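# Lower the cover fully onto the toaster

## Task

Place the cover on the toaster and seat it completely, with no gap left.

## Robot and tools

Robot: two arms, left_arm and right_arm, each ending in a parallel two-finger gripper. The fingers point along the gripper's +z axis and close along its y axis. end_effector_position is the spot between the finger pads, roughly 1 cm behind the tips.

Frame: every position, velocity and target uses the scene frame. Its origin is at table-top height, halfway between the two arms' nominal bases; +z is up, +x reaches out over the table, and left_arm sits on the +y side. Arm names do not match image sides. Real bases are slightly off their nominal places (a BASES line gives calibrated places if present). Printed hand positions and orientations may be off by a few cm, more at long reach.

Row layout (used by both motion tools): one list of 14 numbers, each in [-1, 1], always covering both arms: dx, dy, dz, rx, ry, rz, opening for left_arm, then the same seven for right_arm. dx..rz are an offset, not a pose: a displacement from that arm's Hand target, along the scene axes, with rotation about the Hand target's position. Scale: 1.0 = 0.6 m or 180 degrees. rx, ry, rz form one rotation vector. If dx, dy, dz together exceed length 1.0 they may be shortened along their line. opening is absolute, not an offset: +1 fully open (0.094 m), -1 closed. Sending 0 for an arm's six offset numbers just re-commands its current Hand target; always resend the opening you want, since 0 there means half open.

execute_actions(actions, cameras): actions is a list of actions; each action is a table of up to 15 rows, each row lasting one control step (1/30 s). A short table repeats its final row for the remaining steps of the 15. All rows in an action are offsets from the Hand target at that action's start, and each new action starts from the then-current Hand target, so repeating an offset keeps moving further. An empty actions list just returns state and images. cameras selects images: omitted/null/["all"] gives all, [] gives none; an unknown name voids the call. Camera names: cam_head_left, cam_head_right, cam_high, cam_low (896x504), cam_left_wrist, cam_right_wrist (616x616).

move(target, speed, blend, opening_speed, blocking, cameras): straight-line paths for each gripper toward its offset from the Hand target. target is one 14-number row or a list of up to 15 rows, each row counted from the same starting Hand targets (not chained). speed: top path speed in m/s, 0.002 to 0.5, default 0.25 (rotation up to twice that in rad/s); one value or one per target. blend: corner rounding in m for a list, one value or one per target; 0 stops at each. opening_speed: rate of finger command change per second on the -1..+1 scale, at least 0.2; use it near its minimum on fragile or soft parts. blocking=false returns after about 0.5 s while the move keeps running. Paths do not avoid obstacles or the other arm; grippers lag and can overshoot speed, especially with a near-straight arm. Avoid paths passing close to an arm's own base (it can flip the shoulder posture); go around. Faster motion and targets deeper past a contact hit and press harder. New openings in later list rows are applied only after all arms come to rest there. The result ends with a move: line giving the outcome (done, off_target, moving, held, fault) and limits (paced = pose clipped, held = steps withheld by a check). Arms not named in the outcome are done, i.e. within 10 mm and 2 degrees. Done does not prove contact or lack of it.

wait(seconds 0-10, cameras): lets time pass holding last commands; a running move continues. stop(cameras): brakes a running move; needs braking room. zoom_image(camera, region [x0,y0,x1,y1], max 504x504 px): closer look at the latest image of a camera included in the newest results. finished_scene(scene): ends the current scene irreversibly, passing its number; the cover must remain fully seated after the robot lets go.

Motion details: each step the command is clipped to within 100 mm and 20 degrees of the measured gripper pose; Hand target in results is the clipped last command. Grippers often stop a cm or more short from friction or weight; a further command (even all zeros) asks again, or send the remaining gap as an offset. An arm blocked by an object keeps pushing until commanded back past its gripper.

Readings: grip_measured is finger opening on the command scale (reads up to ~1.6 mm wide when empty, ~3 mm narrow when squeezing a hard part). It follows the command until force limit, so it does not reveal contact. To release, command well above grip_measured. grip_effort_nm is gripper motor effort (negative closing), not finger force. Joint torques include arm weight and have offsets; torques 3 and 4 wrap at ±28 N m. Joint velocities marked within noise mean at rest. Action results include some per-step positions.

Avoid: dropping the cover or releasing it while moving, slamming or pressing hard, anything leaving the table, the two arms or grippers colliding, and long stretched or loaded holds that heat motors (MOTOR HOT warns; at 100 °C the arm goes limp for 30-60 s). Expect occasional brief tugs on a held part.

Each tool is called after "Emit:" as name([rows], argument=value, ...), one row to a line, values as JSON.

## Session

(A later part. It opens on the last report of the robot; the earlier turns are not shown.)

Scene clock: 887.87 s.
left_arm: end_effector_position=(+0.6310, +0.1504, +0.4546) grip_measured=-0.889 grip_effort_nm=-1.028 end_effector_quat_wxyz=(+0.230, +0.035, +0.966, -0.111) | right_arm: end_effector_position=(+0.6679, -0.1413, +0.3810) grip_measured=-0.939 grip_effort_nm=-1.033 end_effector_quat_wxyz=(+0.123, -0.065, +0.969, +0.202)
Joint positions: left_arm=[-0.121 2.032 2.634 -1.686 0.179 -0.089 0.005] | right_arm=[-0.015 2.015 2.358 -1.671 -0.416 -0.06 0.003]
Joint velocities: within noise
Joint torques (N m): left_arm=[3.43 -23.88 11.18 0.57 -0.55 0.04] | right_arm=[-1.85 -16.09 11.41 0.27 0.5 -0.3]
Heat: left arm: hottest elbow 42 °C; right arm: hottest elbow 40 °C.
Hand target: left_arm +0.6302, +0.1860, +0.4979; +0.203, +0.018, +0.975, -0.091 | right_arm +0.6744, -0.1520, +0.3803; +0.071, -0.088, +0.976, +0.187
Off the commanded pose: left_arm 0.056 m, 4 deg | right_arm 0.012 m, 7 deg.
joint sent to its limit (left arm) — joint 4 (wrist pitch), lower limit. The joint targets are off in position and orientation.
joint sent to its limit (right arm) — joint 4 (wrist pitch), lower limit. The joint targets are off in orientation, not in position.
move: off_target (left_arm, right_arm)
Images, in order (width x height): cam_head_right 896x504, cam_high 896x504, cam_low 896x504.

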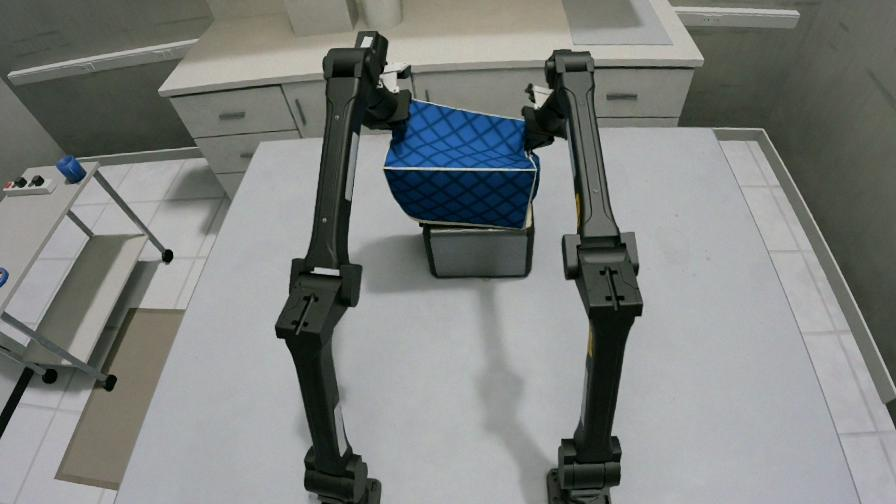

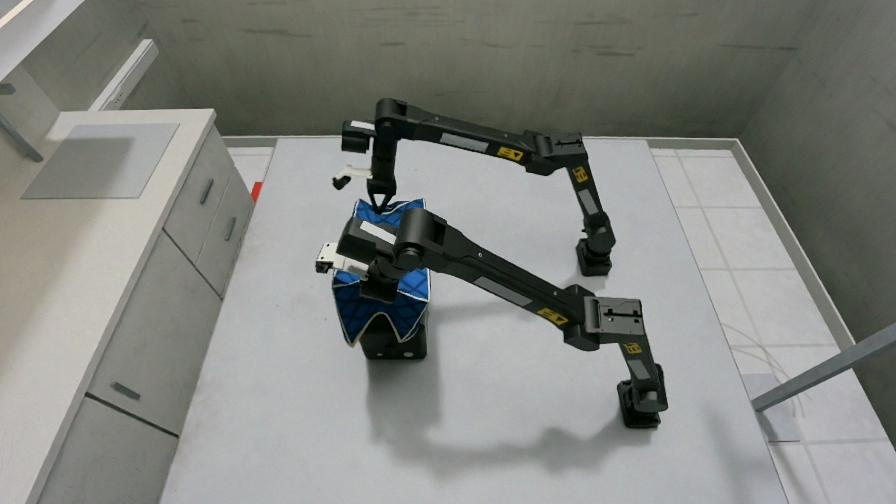

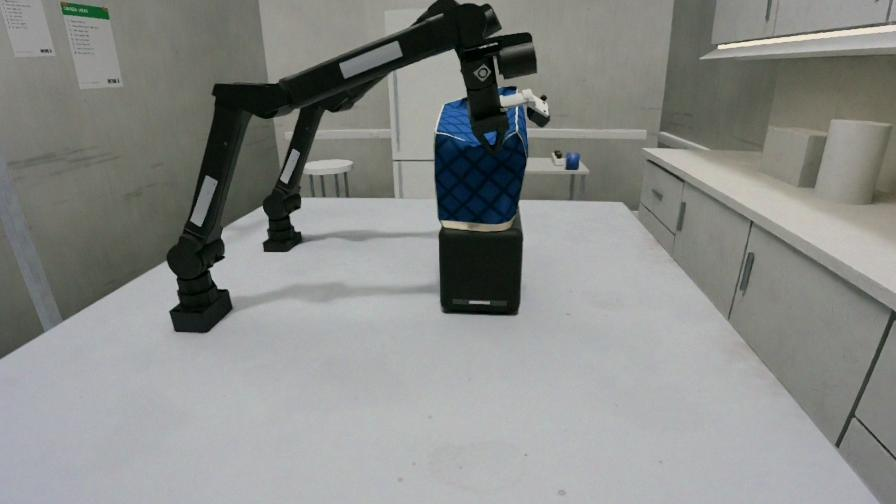

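Emit:
move([
  [0,0.02,-0.06,0,0,0,-0.95,0,0,0,0,0,0,-0.95],
  [0,0.02,-0.06,0,0,0,0.7,0,0,0,0,0,0,-0.95],
  [0,0.02,0.06,0,0,0,0.7,0,0,0,0,0,0,-0.95],
  [-0.3,0.4,0.0,0,0,0,0.7,0,0,0,0,0,0,-0.95],
], speed=0.2, opening_speed=1.5, cameras=["cam_low","cam_high","cam_head_right"])

Emit:
zoom_image(camera="cam_high", region=[300, 200, 480, 380])

Emit:
zoom_image(camera="cam_low", region=[360, 60, 600, 330])

Scene clock: 899.23 s.
left_arm: end_effector_position=(+0.4602, +0.4265, +0.4829) grip_measured=+0.698 grip_effort_nm=0.110 end_effector_quat_wxyz=(+0.237, +0.006, +0.968, -0.080) | right_arm: end_effector_position=(+0.6675, -0.1416, +0.3801) grip_measured=-0.939 grip_effort_nm=-1.038 end_effector_quat_wxyz=(+0.123, -0.071, +0.970, +0.196)
Joint positions: left_arm=[0.427 1.601 2.096 -1.686 0.341 0.377 0.08] | right_arm=[-0.012 2.015 2.358 -1.673 -0.404 -0.072 0.003]
Joint velocities: within noise
Joint torques (N m): left_arm=[0.5 -17.79 7.1 0.46 0.33 0.15] | right_arm=[-2.02 -16.21 11.38 0.32 0.12 -0.16]
Heat: left arm: hottest elbow 42 °C; right arm: hottest elbow 40 °C.
Hand target: left_arm +0.4502, +0.4261, +0.4980; +0.203, +0.018, +0.975, -0.091 | right_arm +0.6743, -0.1520, +0.3803; +0.071, -0.087, +0.976, +0.187
Off the commanded pose: left_arm 0.018 m, 4 deg | right_arm 0.012 m, 6 deg.
joint sent to its limit (left arm) — joint 4 (wrist pitch), lower limit. The joint targets are off in orientation, not in position.
joint sent to its limit (right arm) — joint 4 (wrist pitch), lower limit. The joint targets are off in orientation, not in position.
move: off_target (left_arm, right_arm); target 2's new opening was sent with left_arm's hand 0.045 m and 3 deg from that target
Images, in order (width x height): cam_head_right 896x504, cam_high 896x504, cam_low 896x504.

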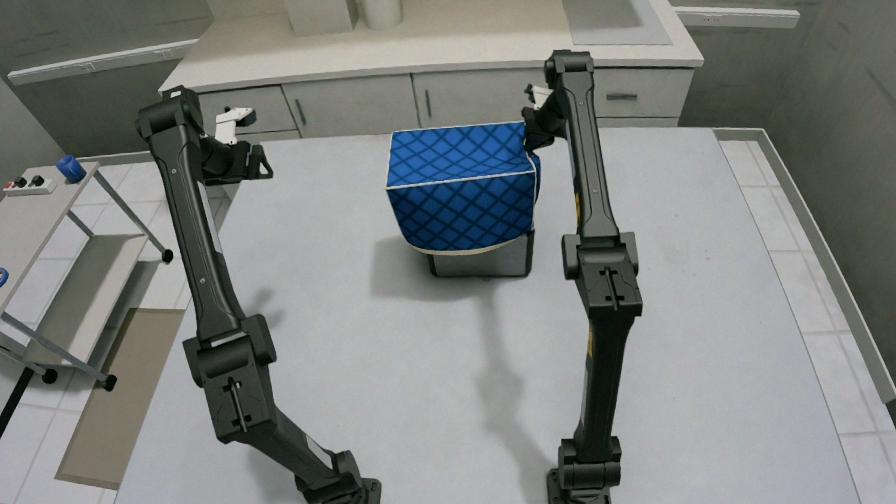

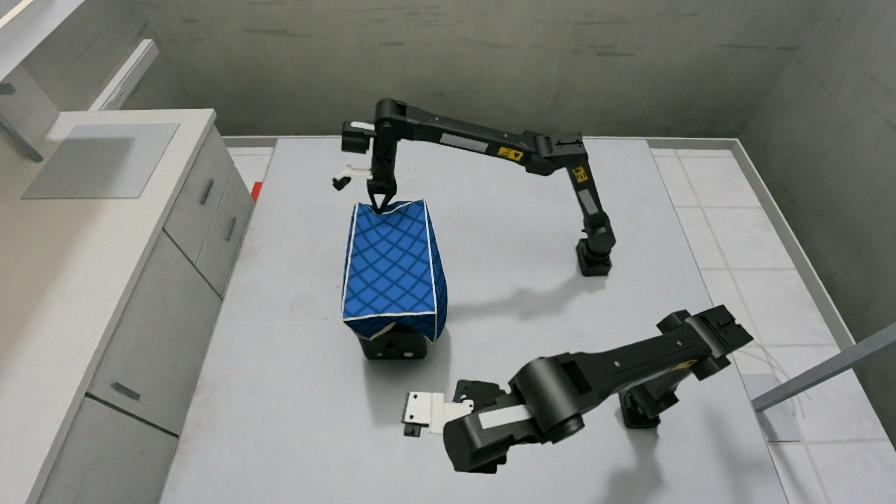

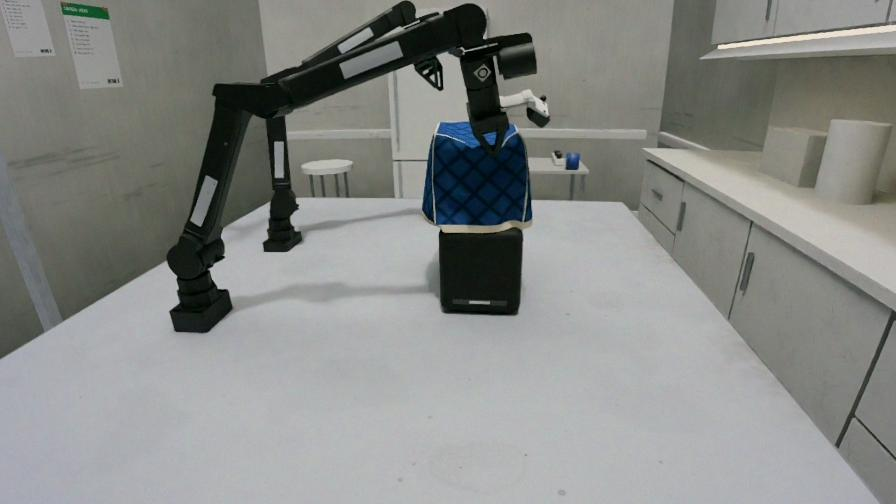

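Scaled by 2.800.

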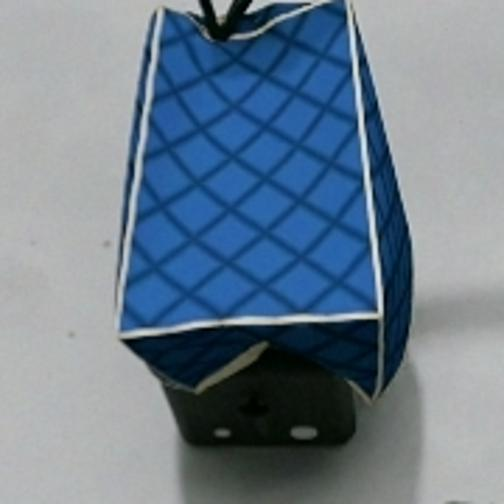

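Scaled by 1.867.

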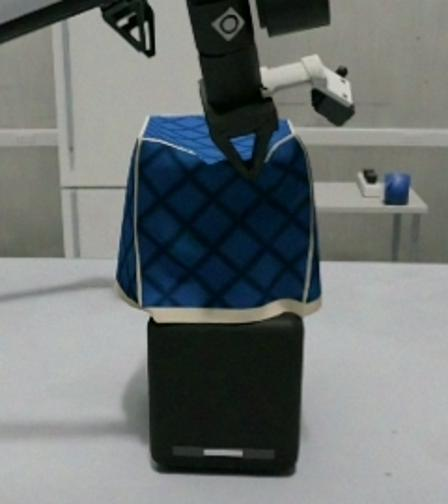

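Emit:
move([
  [0.283,-0.425,-0.05,0.13,0,0,0.7,0,0,0,0,0,0,-0.95],
], speed=0.2, cameras=["cam_left_wrist","cam_high"])

Scene clock: 914.67 s.
left_arm: end_effector_position=(+0.6168, +0.1728, +0.4575) grip_measured=+0.698 grip_effort_nm=0.120 end_effector_quat_wxyz=(+0.239, +0.071, +0.962, +0.108) | right_arm: end_effector_position=(+0.6675, -0.1416, +0.3801) grip_measured=-0.939 grip_effort_nm=-1.043 end_effector_quat_wxyz=(+0.123, -0.071, +0.970, +0.196)
Joint positions: left_arm=[-0.204 1.975 2.547 -1.679 -0.268 0.011 0.08] | right_arm=[-0.012 2.015 2.358 -1.673 -0.404 -0.072 0.003]
Joint velocities: within noise
Joint torques (N m): left_arm=[-0.38 -20.07 9.96 0.38 -0.29 -0.08] | right_arm=[-1.96 -16.21 11.38 0.36 0.12 -0.16]
Heat: left arm: hottest elbow 41 °C; right arm: hottest elbow 39 °C.
Hand target: left_arm +0.6200, +0.1711, +0.4679; +0.195, +0.059, +0.973, +0.109 | right_arm +0.6743, -0.1520, +0.3803; +0.071, -0.087, +0.976, +0.187
Off the commanded pose: left_arm 0.011 m, 5 deg | right_arm 0.012 m, 6 deg.
joint sent to its limit (left arm) — joint 4 (wrist pitch), lower limit. The joint targets are off in orientation, not in position.
joint sent to its limit (right arm) — joint 4 (wrist pitch), lower limit. The joint targets are off in orientation, not in position.
move: off_target (left_arm, right_arm)
Images, in order (width x height): cam_high 896x504, cam_left_wrist 616x616.

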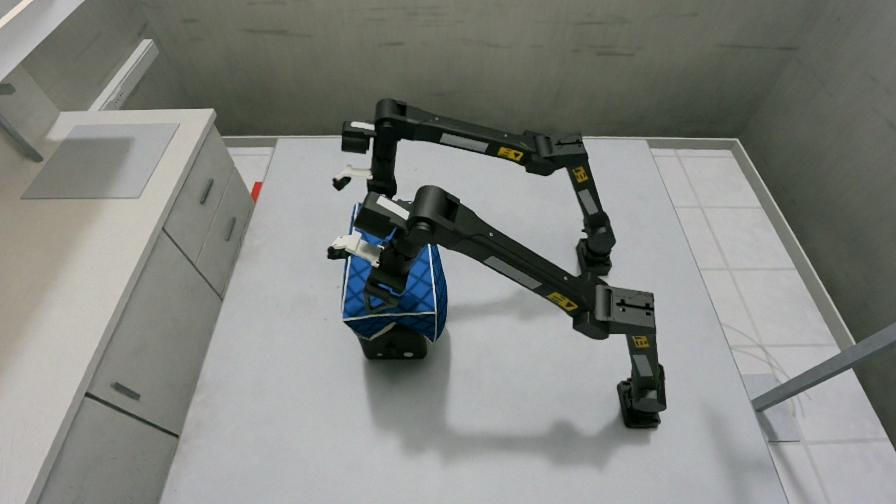

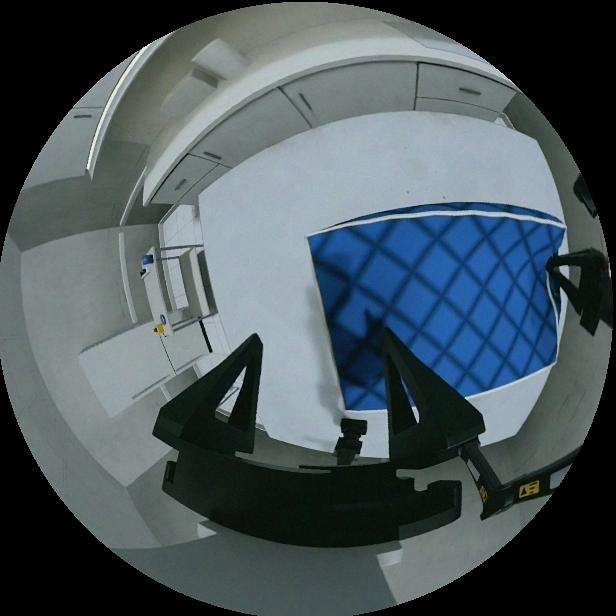

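Emit:
move([
  [0.0,0.025,-0.12,0,0,0,0.7,0,0,0,0,0,0,-0.95],
], speed=0.12, cameras=["cam_left_wrist","cam_high","cam_head_right"])

Scene clock: 922.67 s.
left_arm: end_effector_position=(+0.6216, +0.1740, +0.3821) grip_measured=+0.698 grip_effort_nm=0.110 end_effector_quat_wxyz=(+0.182, +0.073, +0.974, +0.110) | right_arm: end_effector_position=(+0.6675, -0.1416, +0.3801) grip_measured=-0.939 grip_effort_nm=-1.038 end_effector_quat_wxyz=(+0.123, -0.071, +0.970, +0.196)
Joint positions: left_arm=[-0.199 1.965 2.343 -1.603 -0.259 0 0.08] | right_arm=[-0.012 2.015 2.358 -1.673 -0.404 -0.073 0.003]
Joint velocities: within noise
Joint torques (N m): left_arm=[1.49 -23.88 7.01 0.87 -0.11 -0.05] | right_arm=[-1.9 -16.21 11.4 0.32 0.13 -0.16]
Heat: left arm: hottest elbow 41 °C; right arm: hottest elbow 39 °C.
Hand target: left_arm +0.6200, +0.1860, +0.3959; +0.195, +0.059, +0.973, +0.109 | right_arm +0.6743, -0.1520, +0.3803; +0.071, -0.088, +0.976, +0.187
Off the commanded pose: left_arm 0.018 m, 2 deg | right_arm 0.012 m, 6 deg.
joint sent to its limit (right arm) — joint 4 (wrist pitch), lower limit. The joint targets are off in orientation, not in position.
move: off_target (left_arm, right_arm)
Images, in order (width x height): cam_head_right 896x504, cam_high 896x504, cam_left_wrist 616x616.

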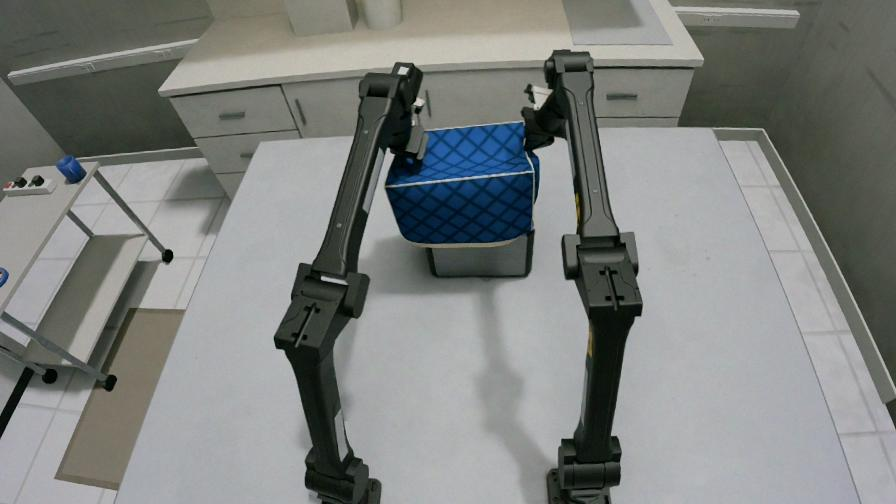

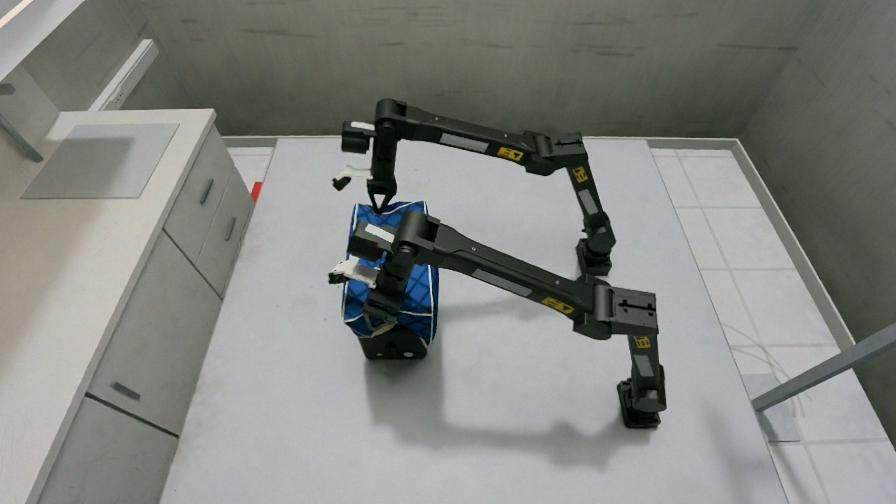

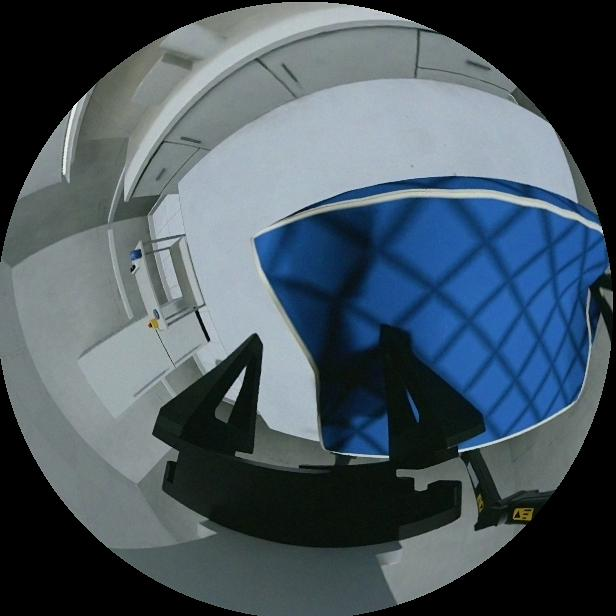

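Emit:
move([
  [0,0.0,-0.01,0,0,0,-0.95,0,0,0,0,0,0,-0.95],
  [0,0.04,0.09,0,0,0,-0.95,0,0,0,0,0,0,-0.95],
], speed=0.1, opening_speed=1.0, cameras=["cam_low","cam_left_wrist","cam_high","cam_head_right"])

Emit:
zoom_image(camera="cam_high", region=[300, 200, 480, 380])

Scene clock: 929.73 s.
left_arm: end_effector_position=(+0.6137, +0.1665, +0.4267) grip_measured=-0.895 grip_effort_nm=-1.023 end_effector_quat_wxyz=(+0.205, +0.078, +0.972, +0.089) | right_arm: end_effector_position=(+0.6655, -0.1302, +0.3813) grip_measured=-0.939 grip_effort_nm=-1.033 end_effector_quat_wxyz=(+0.120, -0.079, +0.968, +0.206)
Joint positions: left_arm=[-0.203 1.968 2.468 -1.673 -0.22 0.008 0.005] | right_arm=[0.001 2.015 2.358 -1.675 -0.423 -0.073 0.003]
Joint velocities: within noise
Joint torques (N m): left_arm=[4.25 -21.36 10.71 -0.06 -1.03 0.38] | right_arm=[-3.02 -16.09 11.25 0.42 0.76 -0.16]
Heat: left arm: hottest elbow 41 °C; right arm: hottest elbow 39 °C.
Hand target: left_arm +0.6199, +0.2099, +0.4501; +0.195, +0.059, +0.973, +0.109 | right_arm +0.6744, -0.1519, +0.3803; +0.071, -0.088, +0.976, +0.187
Off the commanded pose: left_arm 0.050 m, 3 deg | right_arm 0.024 m, 6 deg.
joint sent to its limit (left arm) — joint 4 (wrist pitch), lower limit. The joint targets are off in position and orientation.
joint sent to its limit (right arm) — joint 4 (wrist pitch), lower limit. The joint targets are off in orientation, not in position.
move: off_target (left_arm, right_arm)
Images, in order (width x height): cam_head_right 896x504, cam_high 896x504, cam_low 896x504, cam_left_wrist 616x616.

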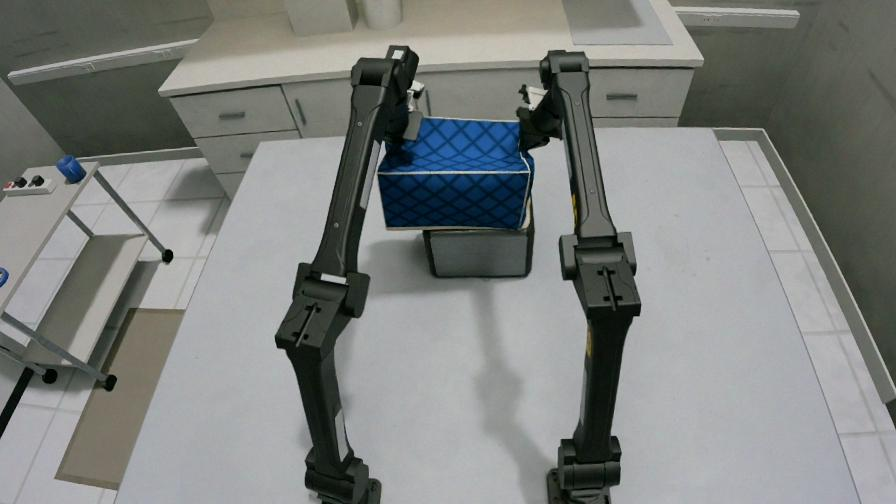

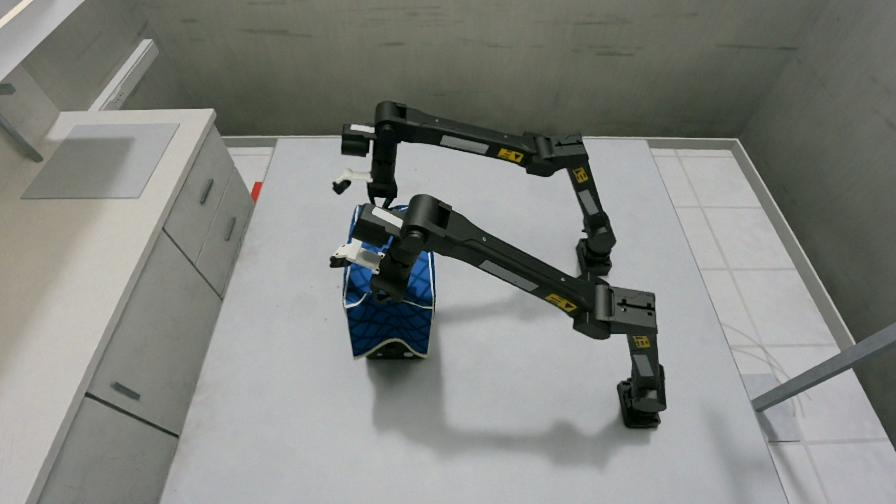

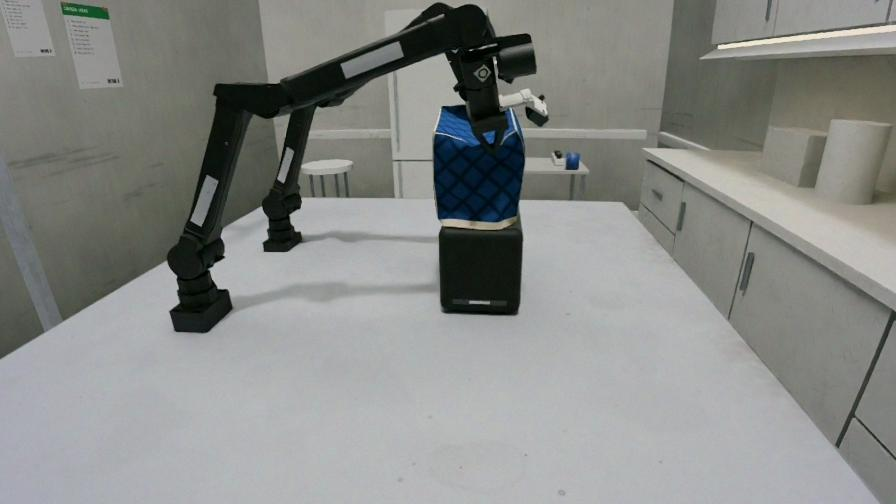

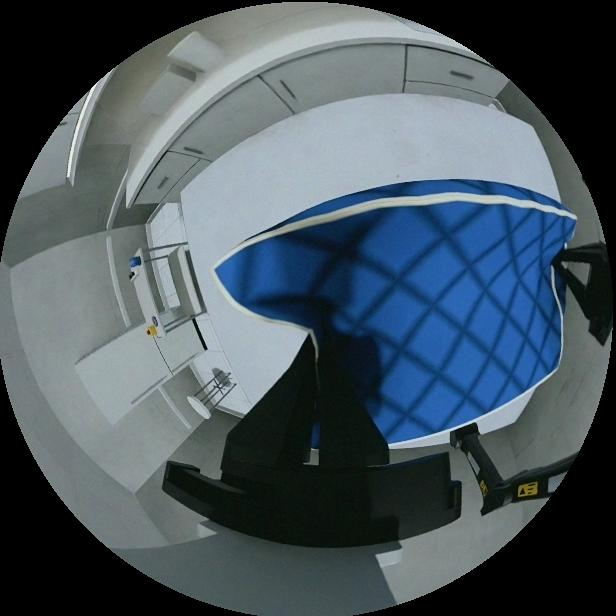

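Scaled by 2.800.

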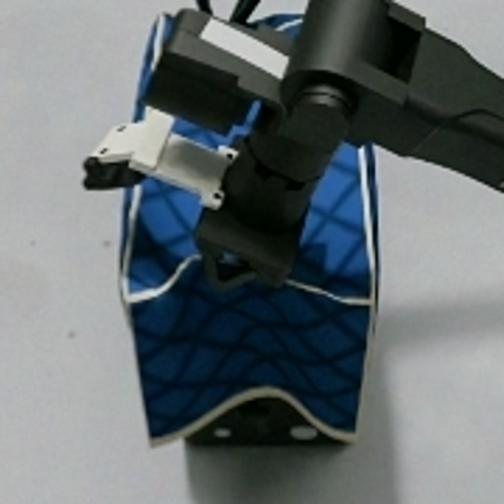

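Emit:
move([
  [0,-0.03,-0.06,0,0,0,-0.95,0,0,0,0,0,0,-0.95],
  [0,-0.04,-0.22,0,0,0,-0.95,0,0,0,0,0,0,-0.95],
], speed=0.1, cameras=["cam_low","cam_left_wrist","cam_high","cam_head_right"])

Emit:
zoom_image(camera="cam_high", region=[300, 200, 480, 380])

Emit:
zoom_image(camera="cam_low", region=[360, 60, 600, 330])

Scene clock: 942.40 s.
left_arm: end_effector_position=(+0.6217, +0.1636, +0.3105) grip_measured=-0.895 grip_effort_nm=-1.028 end_effector_quat_wxyz=(+0.193, +0.067, +0.975, +0.093) | right_arm: end_effector_position=(+0.6654, -0.1284, +0.3805) grip_measured=-0.939 grip_effort_nm=-1.028 end_effector_quat_wxyz=(+0.120, -0.080, +0.968, +0.204)
Joint positions: left_arm=[-0.207 1.884 2.023 -1.342 -0.231 -0.021 0.005] | right_arm=[0.004 2.015 2.358 -1.675 -0.418 -0.073 0.003]
Joint velocities: within noise
Joint torques (N m): left_arm=[1.85 -22.77 7.01 0.59 -1.11 0.17] | right_arm=[-3.37 -16.38 11.21 0.43 0.62 -0.15]
Heat: left arm: hottest elbow 42 °C; right arm: hottest elbow 39 °C.
Hand target: left_arm +0.6199, +0.1859, +0.3178; +0.195, +0.059, +0.973, +0.109 | right_arm +0.6743, -0.1519, +0.3804; +0.071, -0.088, +0.976, +0.187
Off the commanded pose: left_arm 0.024 m, 2 deg | right_arm 0.025 m, 6 deg.
joint sent to its limit (right arm) — joint 4 (wrist pitch), lower limit. The joint targets are off in orientation, not in position.
move: off_target (left_arm, right_arm)
Images, in order (width x height): cam_head_right 896x504, cam_high 896x504, cam_low 896x504, cam_left_wrist 616x616.

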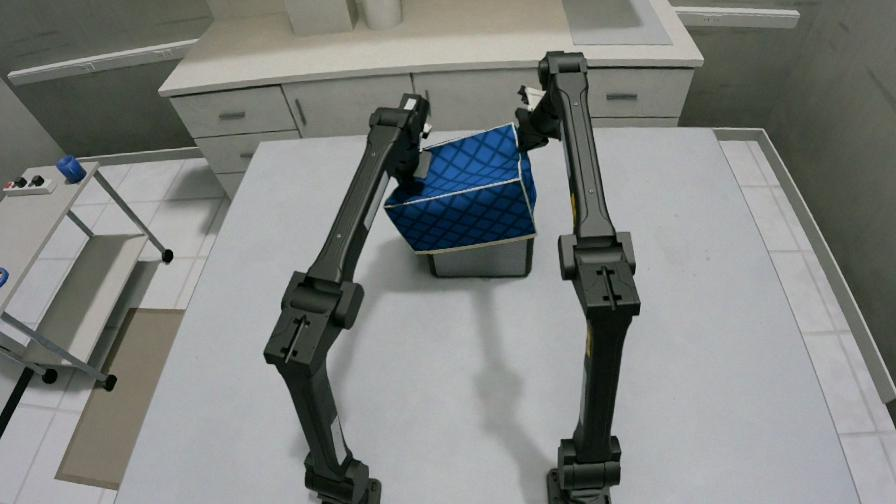

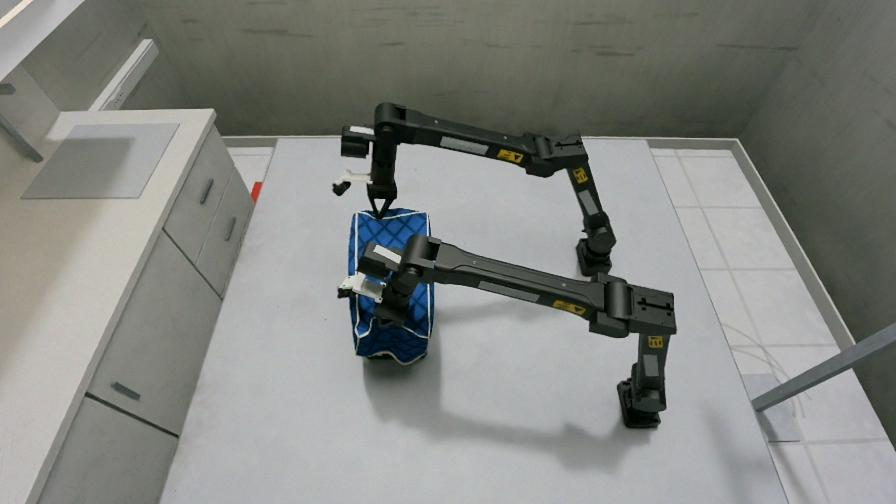

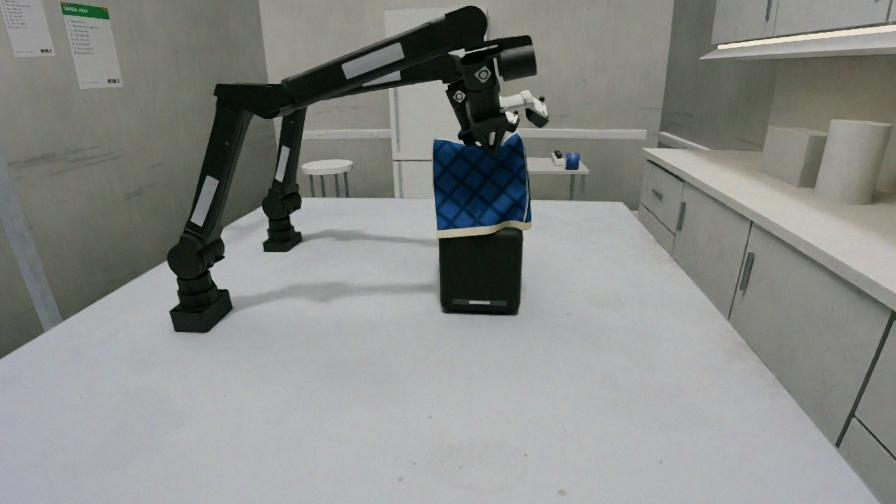

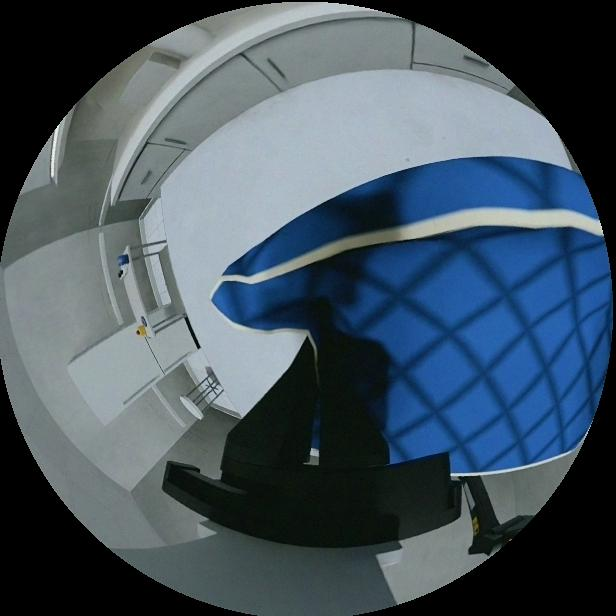

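Scaled by 2.800.

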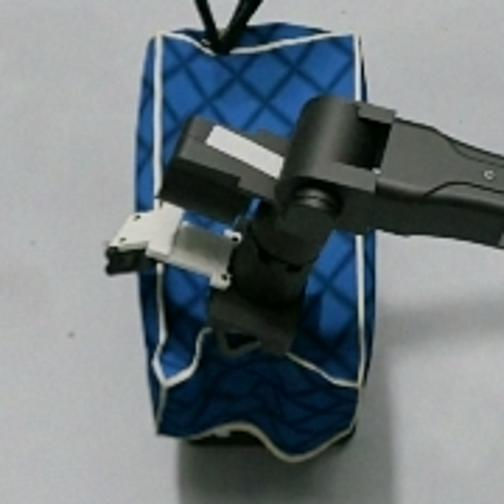

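Scaled by 1.867.

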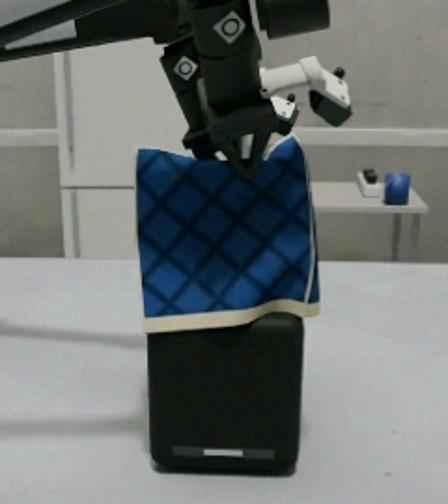

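Emit:
move([
  [0,-0.04,0.0,0,0,0,-0.95,0,-0.02,0.04,-0.1,0,0,-0.95],
  [0,-0.05,0.0,0,0,0,-0.95,0,-0.04,0.04,-0.1,0,0,-0.95],
  [0,-0.05,0.0,0,0,0,-0.95,0,-0.04,-0.1,-0.1,0,0,-0.95],
], speed=0.1, cameras=["cam_low","cam_right_wrist","cam_high","cam_head_right"])

Emit:
zoom_image(camera="cam_high", region=[300, 200, 480, 380])

Emit:
zoom_image(camera="cam_low", region=[360, 60, 600, 330])

Scene clock: 953.67 s.
left_arm: end_effector_position=(+0.6175, +0.1435, +0.3109) grip_measured=-0.895 grip_effort_nm=-1.023 end_effector_quat_wxyz=(+0.196, +0.061, +0.974, +0.095) | right_arm: end_effector_position=(+0.6652, -0.1475, +0.3572) grip_measured=-0.939 grip_effort_nm=-1.043 end_effector_quat_wxyz=(+0.108, -0.103, +0.988, +0.047)
Joint positions: left_arm=[-0.243 1.884 2.023 -1.346 -0.252 -0.066 0.005] | right_arm=[0.056 2.016 2.336 -1.675 -0.095 -0.103 0.003]
Joint velocities: within noise
Joint torques (N m): left_arm=[0.32 -20.95 9.14 -0.13 -1.03 0.2] | right_arm=[-3.9 -14.39 7.24 0.36 0.86 -0.22]
Heat: left arm: hottest elbow 42 °C; right arm: hottest elbow 39 °C.
Hand target: left_arm +0.6199, +0.1560, +0.3178; +0.195, +0.059, +0.973, +0.109 | right_arm +0.6743, -0.1761, +0.3203; +0.057, -0.098, +0.993, +0.032
Off the commanded pose: left_arm 0.014 m, 2 deg | right_arm 0.047 m, 6 deg.
joint sent to its limit (right arm) — joint 4 (wrist pitch), lower limit. The joint targets still meet the commanded pose.
move: off_target (left_arm, right_arm)
Images, in order (width x height): cam_head_right 896x504, cam_high 896x504, cam_low 896x504, cam_right_wrist 616x616.

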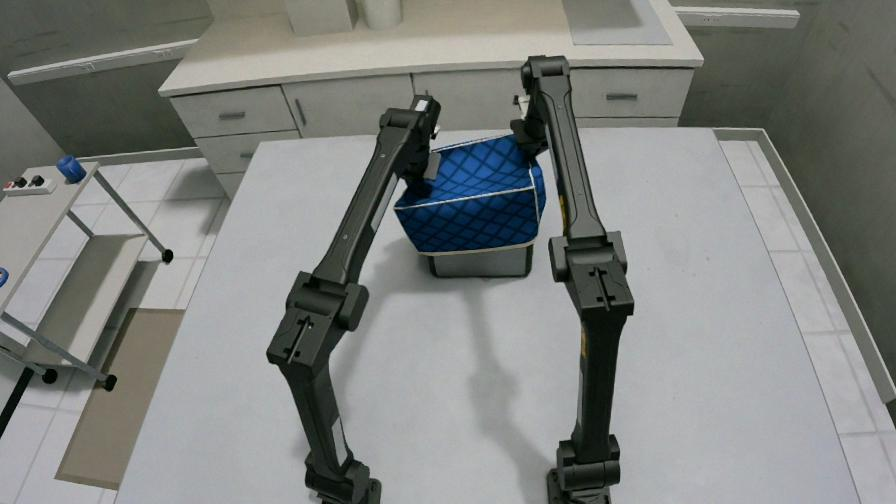

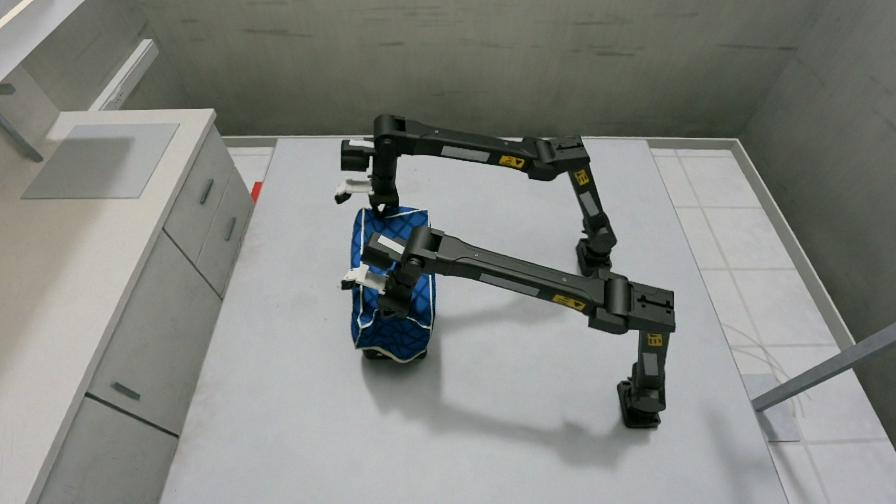

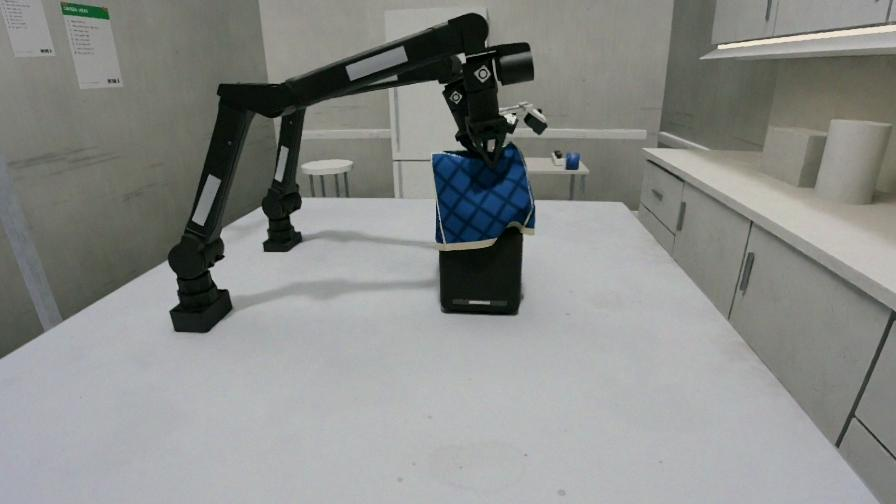

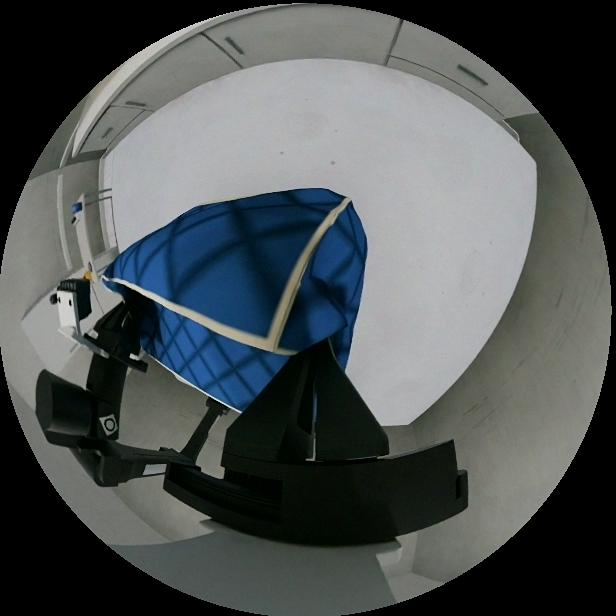

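Scaled by 2.800.

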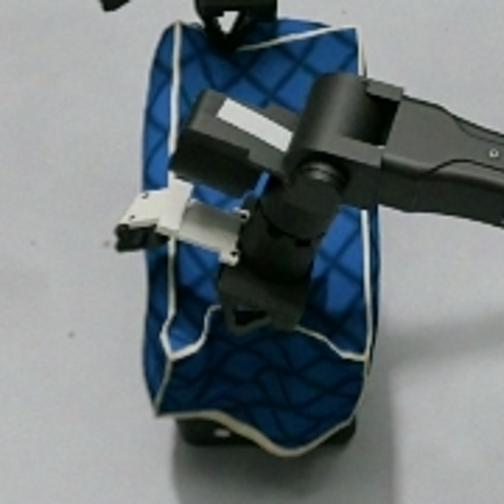

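Scaled by 1.867.

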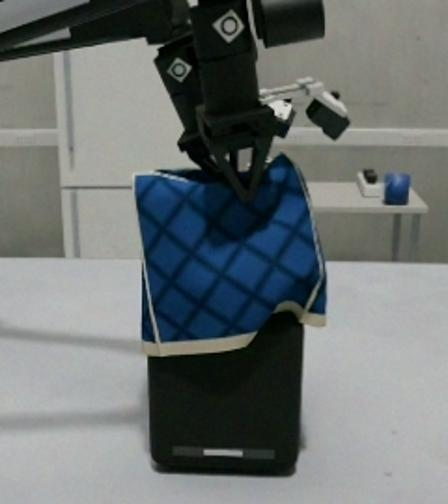

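Emit:
move([
  [0,0.0,0.04,0,0,0,-0.95,0,0.02,0.17,0,0,0,-0.95],
  [0,-0.05,0.04,0,0,0,-0.95,0,-0.05,0.16,0,0,0,-0.95],
  [0,-0.05,0.03,0,0,0,-0.95,0,-0.05,0.0,0,0,0,-0.95],
], speed=0.12, cameras=["cam_low","cam_high","cam_head_right"])

Emit:
zoom_image(camera="cam_high", region=[300, 200, 480, 380])

Emit:
zoom_image(camera="cam_low", region=[360, 60, 600, 330])

Scene clock: 961.33 s.
left_arm: end_effector_position=(+0.6123, +0.1142, +0.3346) grip_measured=-0.895 grip_effort_nm=-1.018 end_effector_quat_wxyz=(+0.196, +0.062, +0.974, +0.098) | right_arm: end_effector_position=(+0.6694, -0.1787, +0.3392) grip_measured=-0.939 grip_effort_nm=-1.033 end_effector_quat_wxyz=(+0.093, -0.099, +0.990, +0.045)
Joint positions: left_arm=[-0.294 1.911 2.125 -1.436 -0.276 -0.112 0.005] | right_arm=[0.008 2.034 2.32 -1.675 -0.099 -0.145 0.003]
Joint velocities: within noise
Joint torques (N m): left_arm=[1.03 -20.01 9.43 0.12 -0.8 0.16] | right_arm=[-3.84 -15.79 8.44 0.35 0.83 -0.26]
Heat: left arm: hottest elbow 42 °C; right arm: hottest elbow 39 °C.
Hand target: left_arm +0.6199, +0.1259, +0.3359; +0.195, +0.059, +0.973, +0.109 | right_arm +0.6743, -0.2058, +0.3203; +0.057, -0.098, +0.993, +0.032
Off the commanded pose: left_arm 0.014 m, 1 deg | right_arm 0.034 m, 4 deg.
joint sent to its limit (right arm) — joint 4 (wrist pitch), lower limit. The joint targets still meet the commanded pose.
move: off_target (left_arm, right_arm)
Images, in order (width x height): cam_head_right 896x504, cam_high 896x504, cam_low 896x504.

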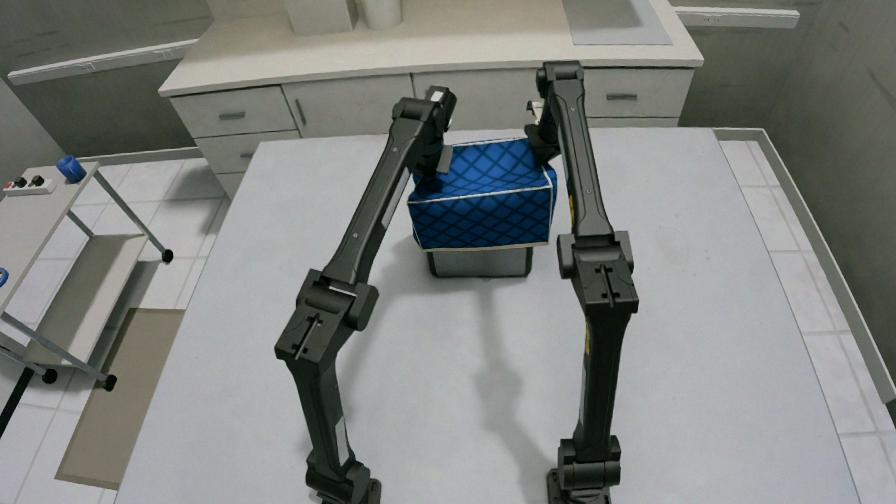

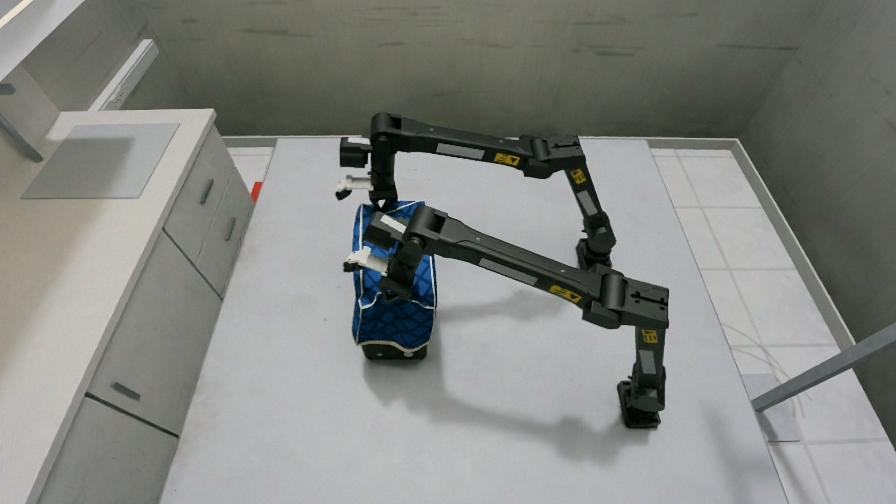

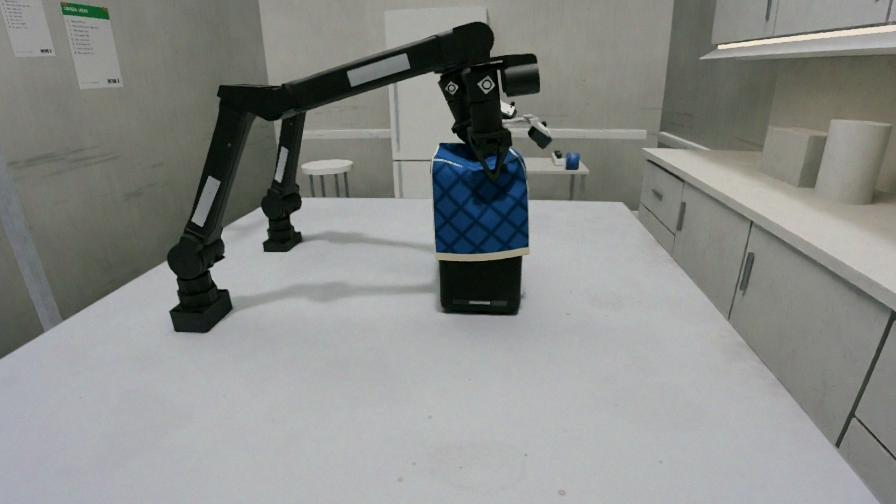

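Scaled by 2.800.

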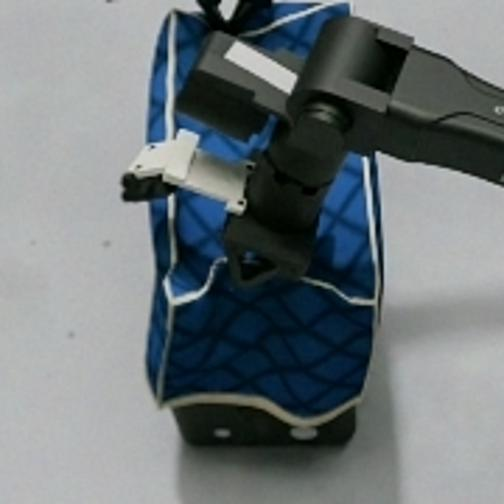

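Scaled by 1.867.

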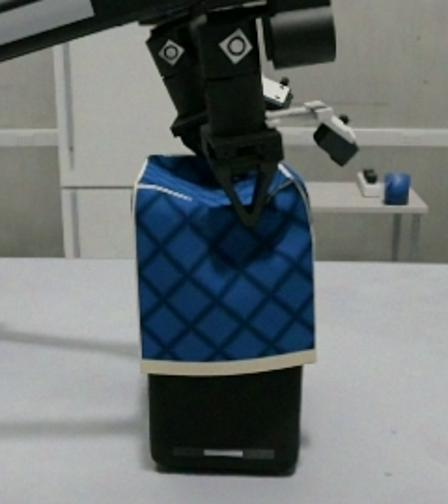

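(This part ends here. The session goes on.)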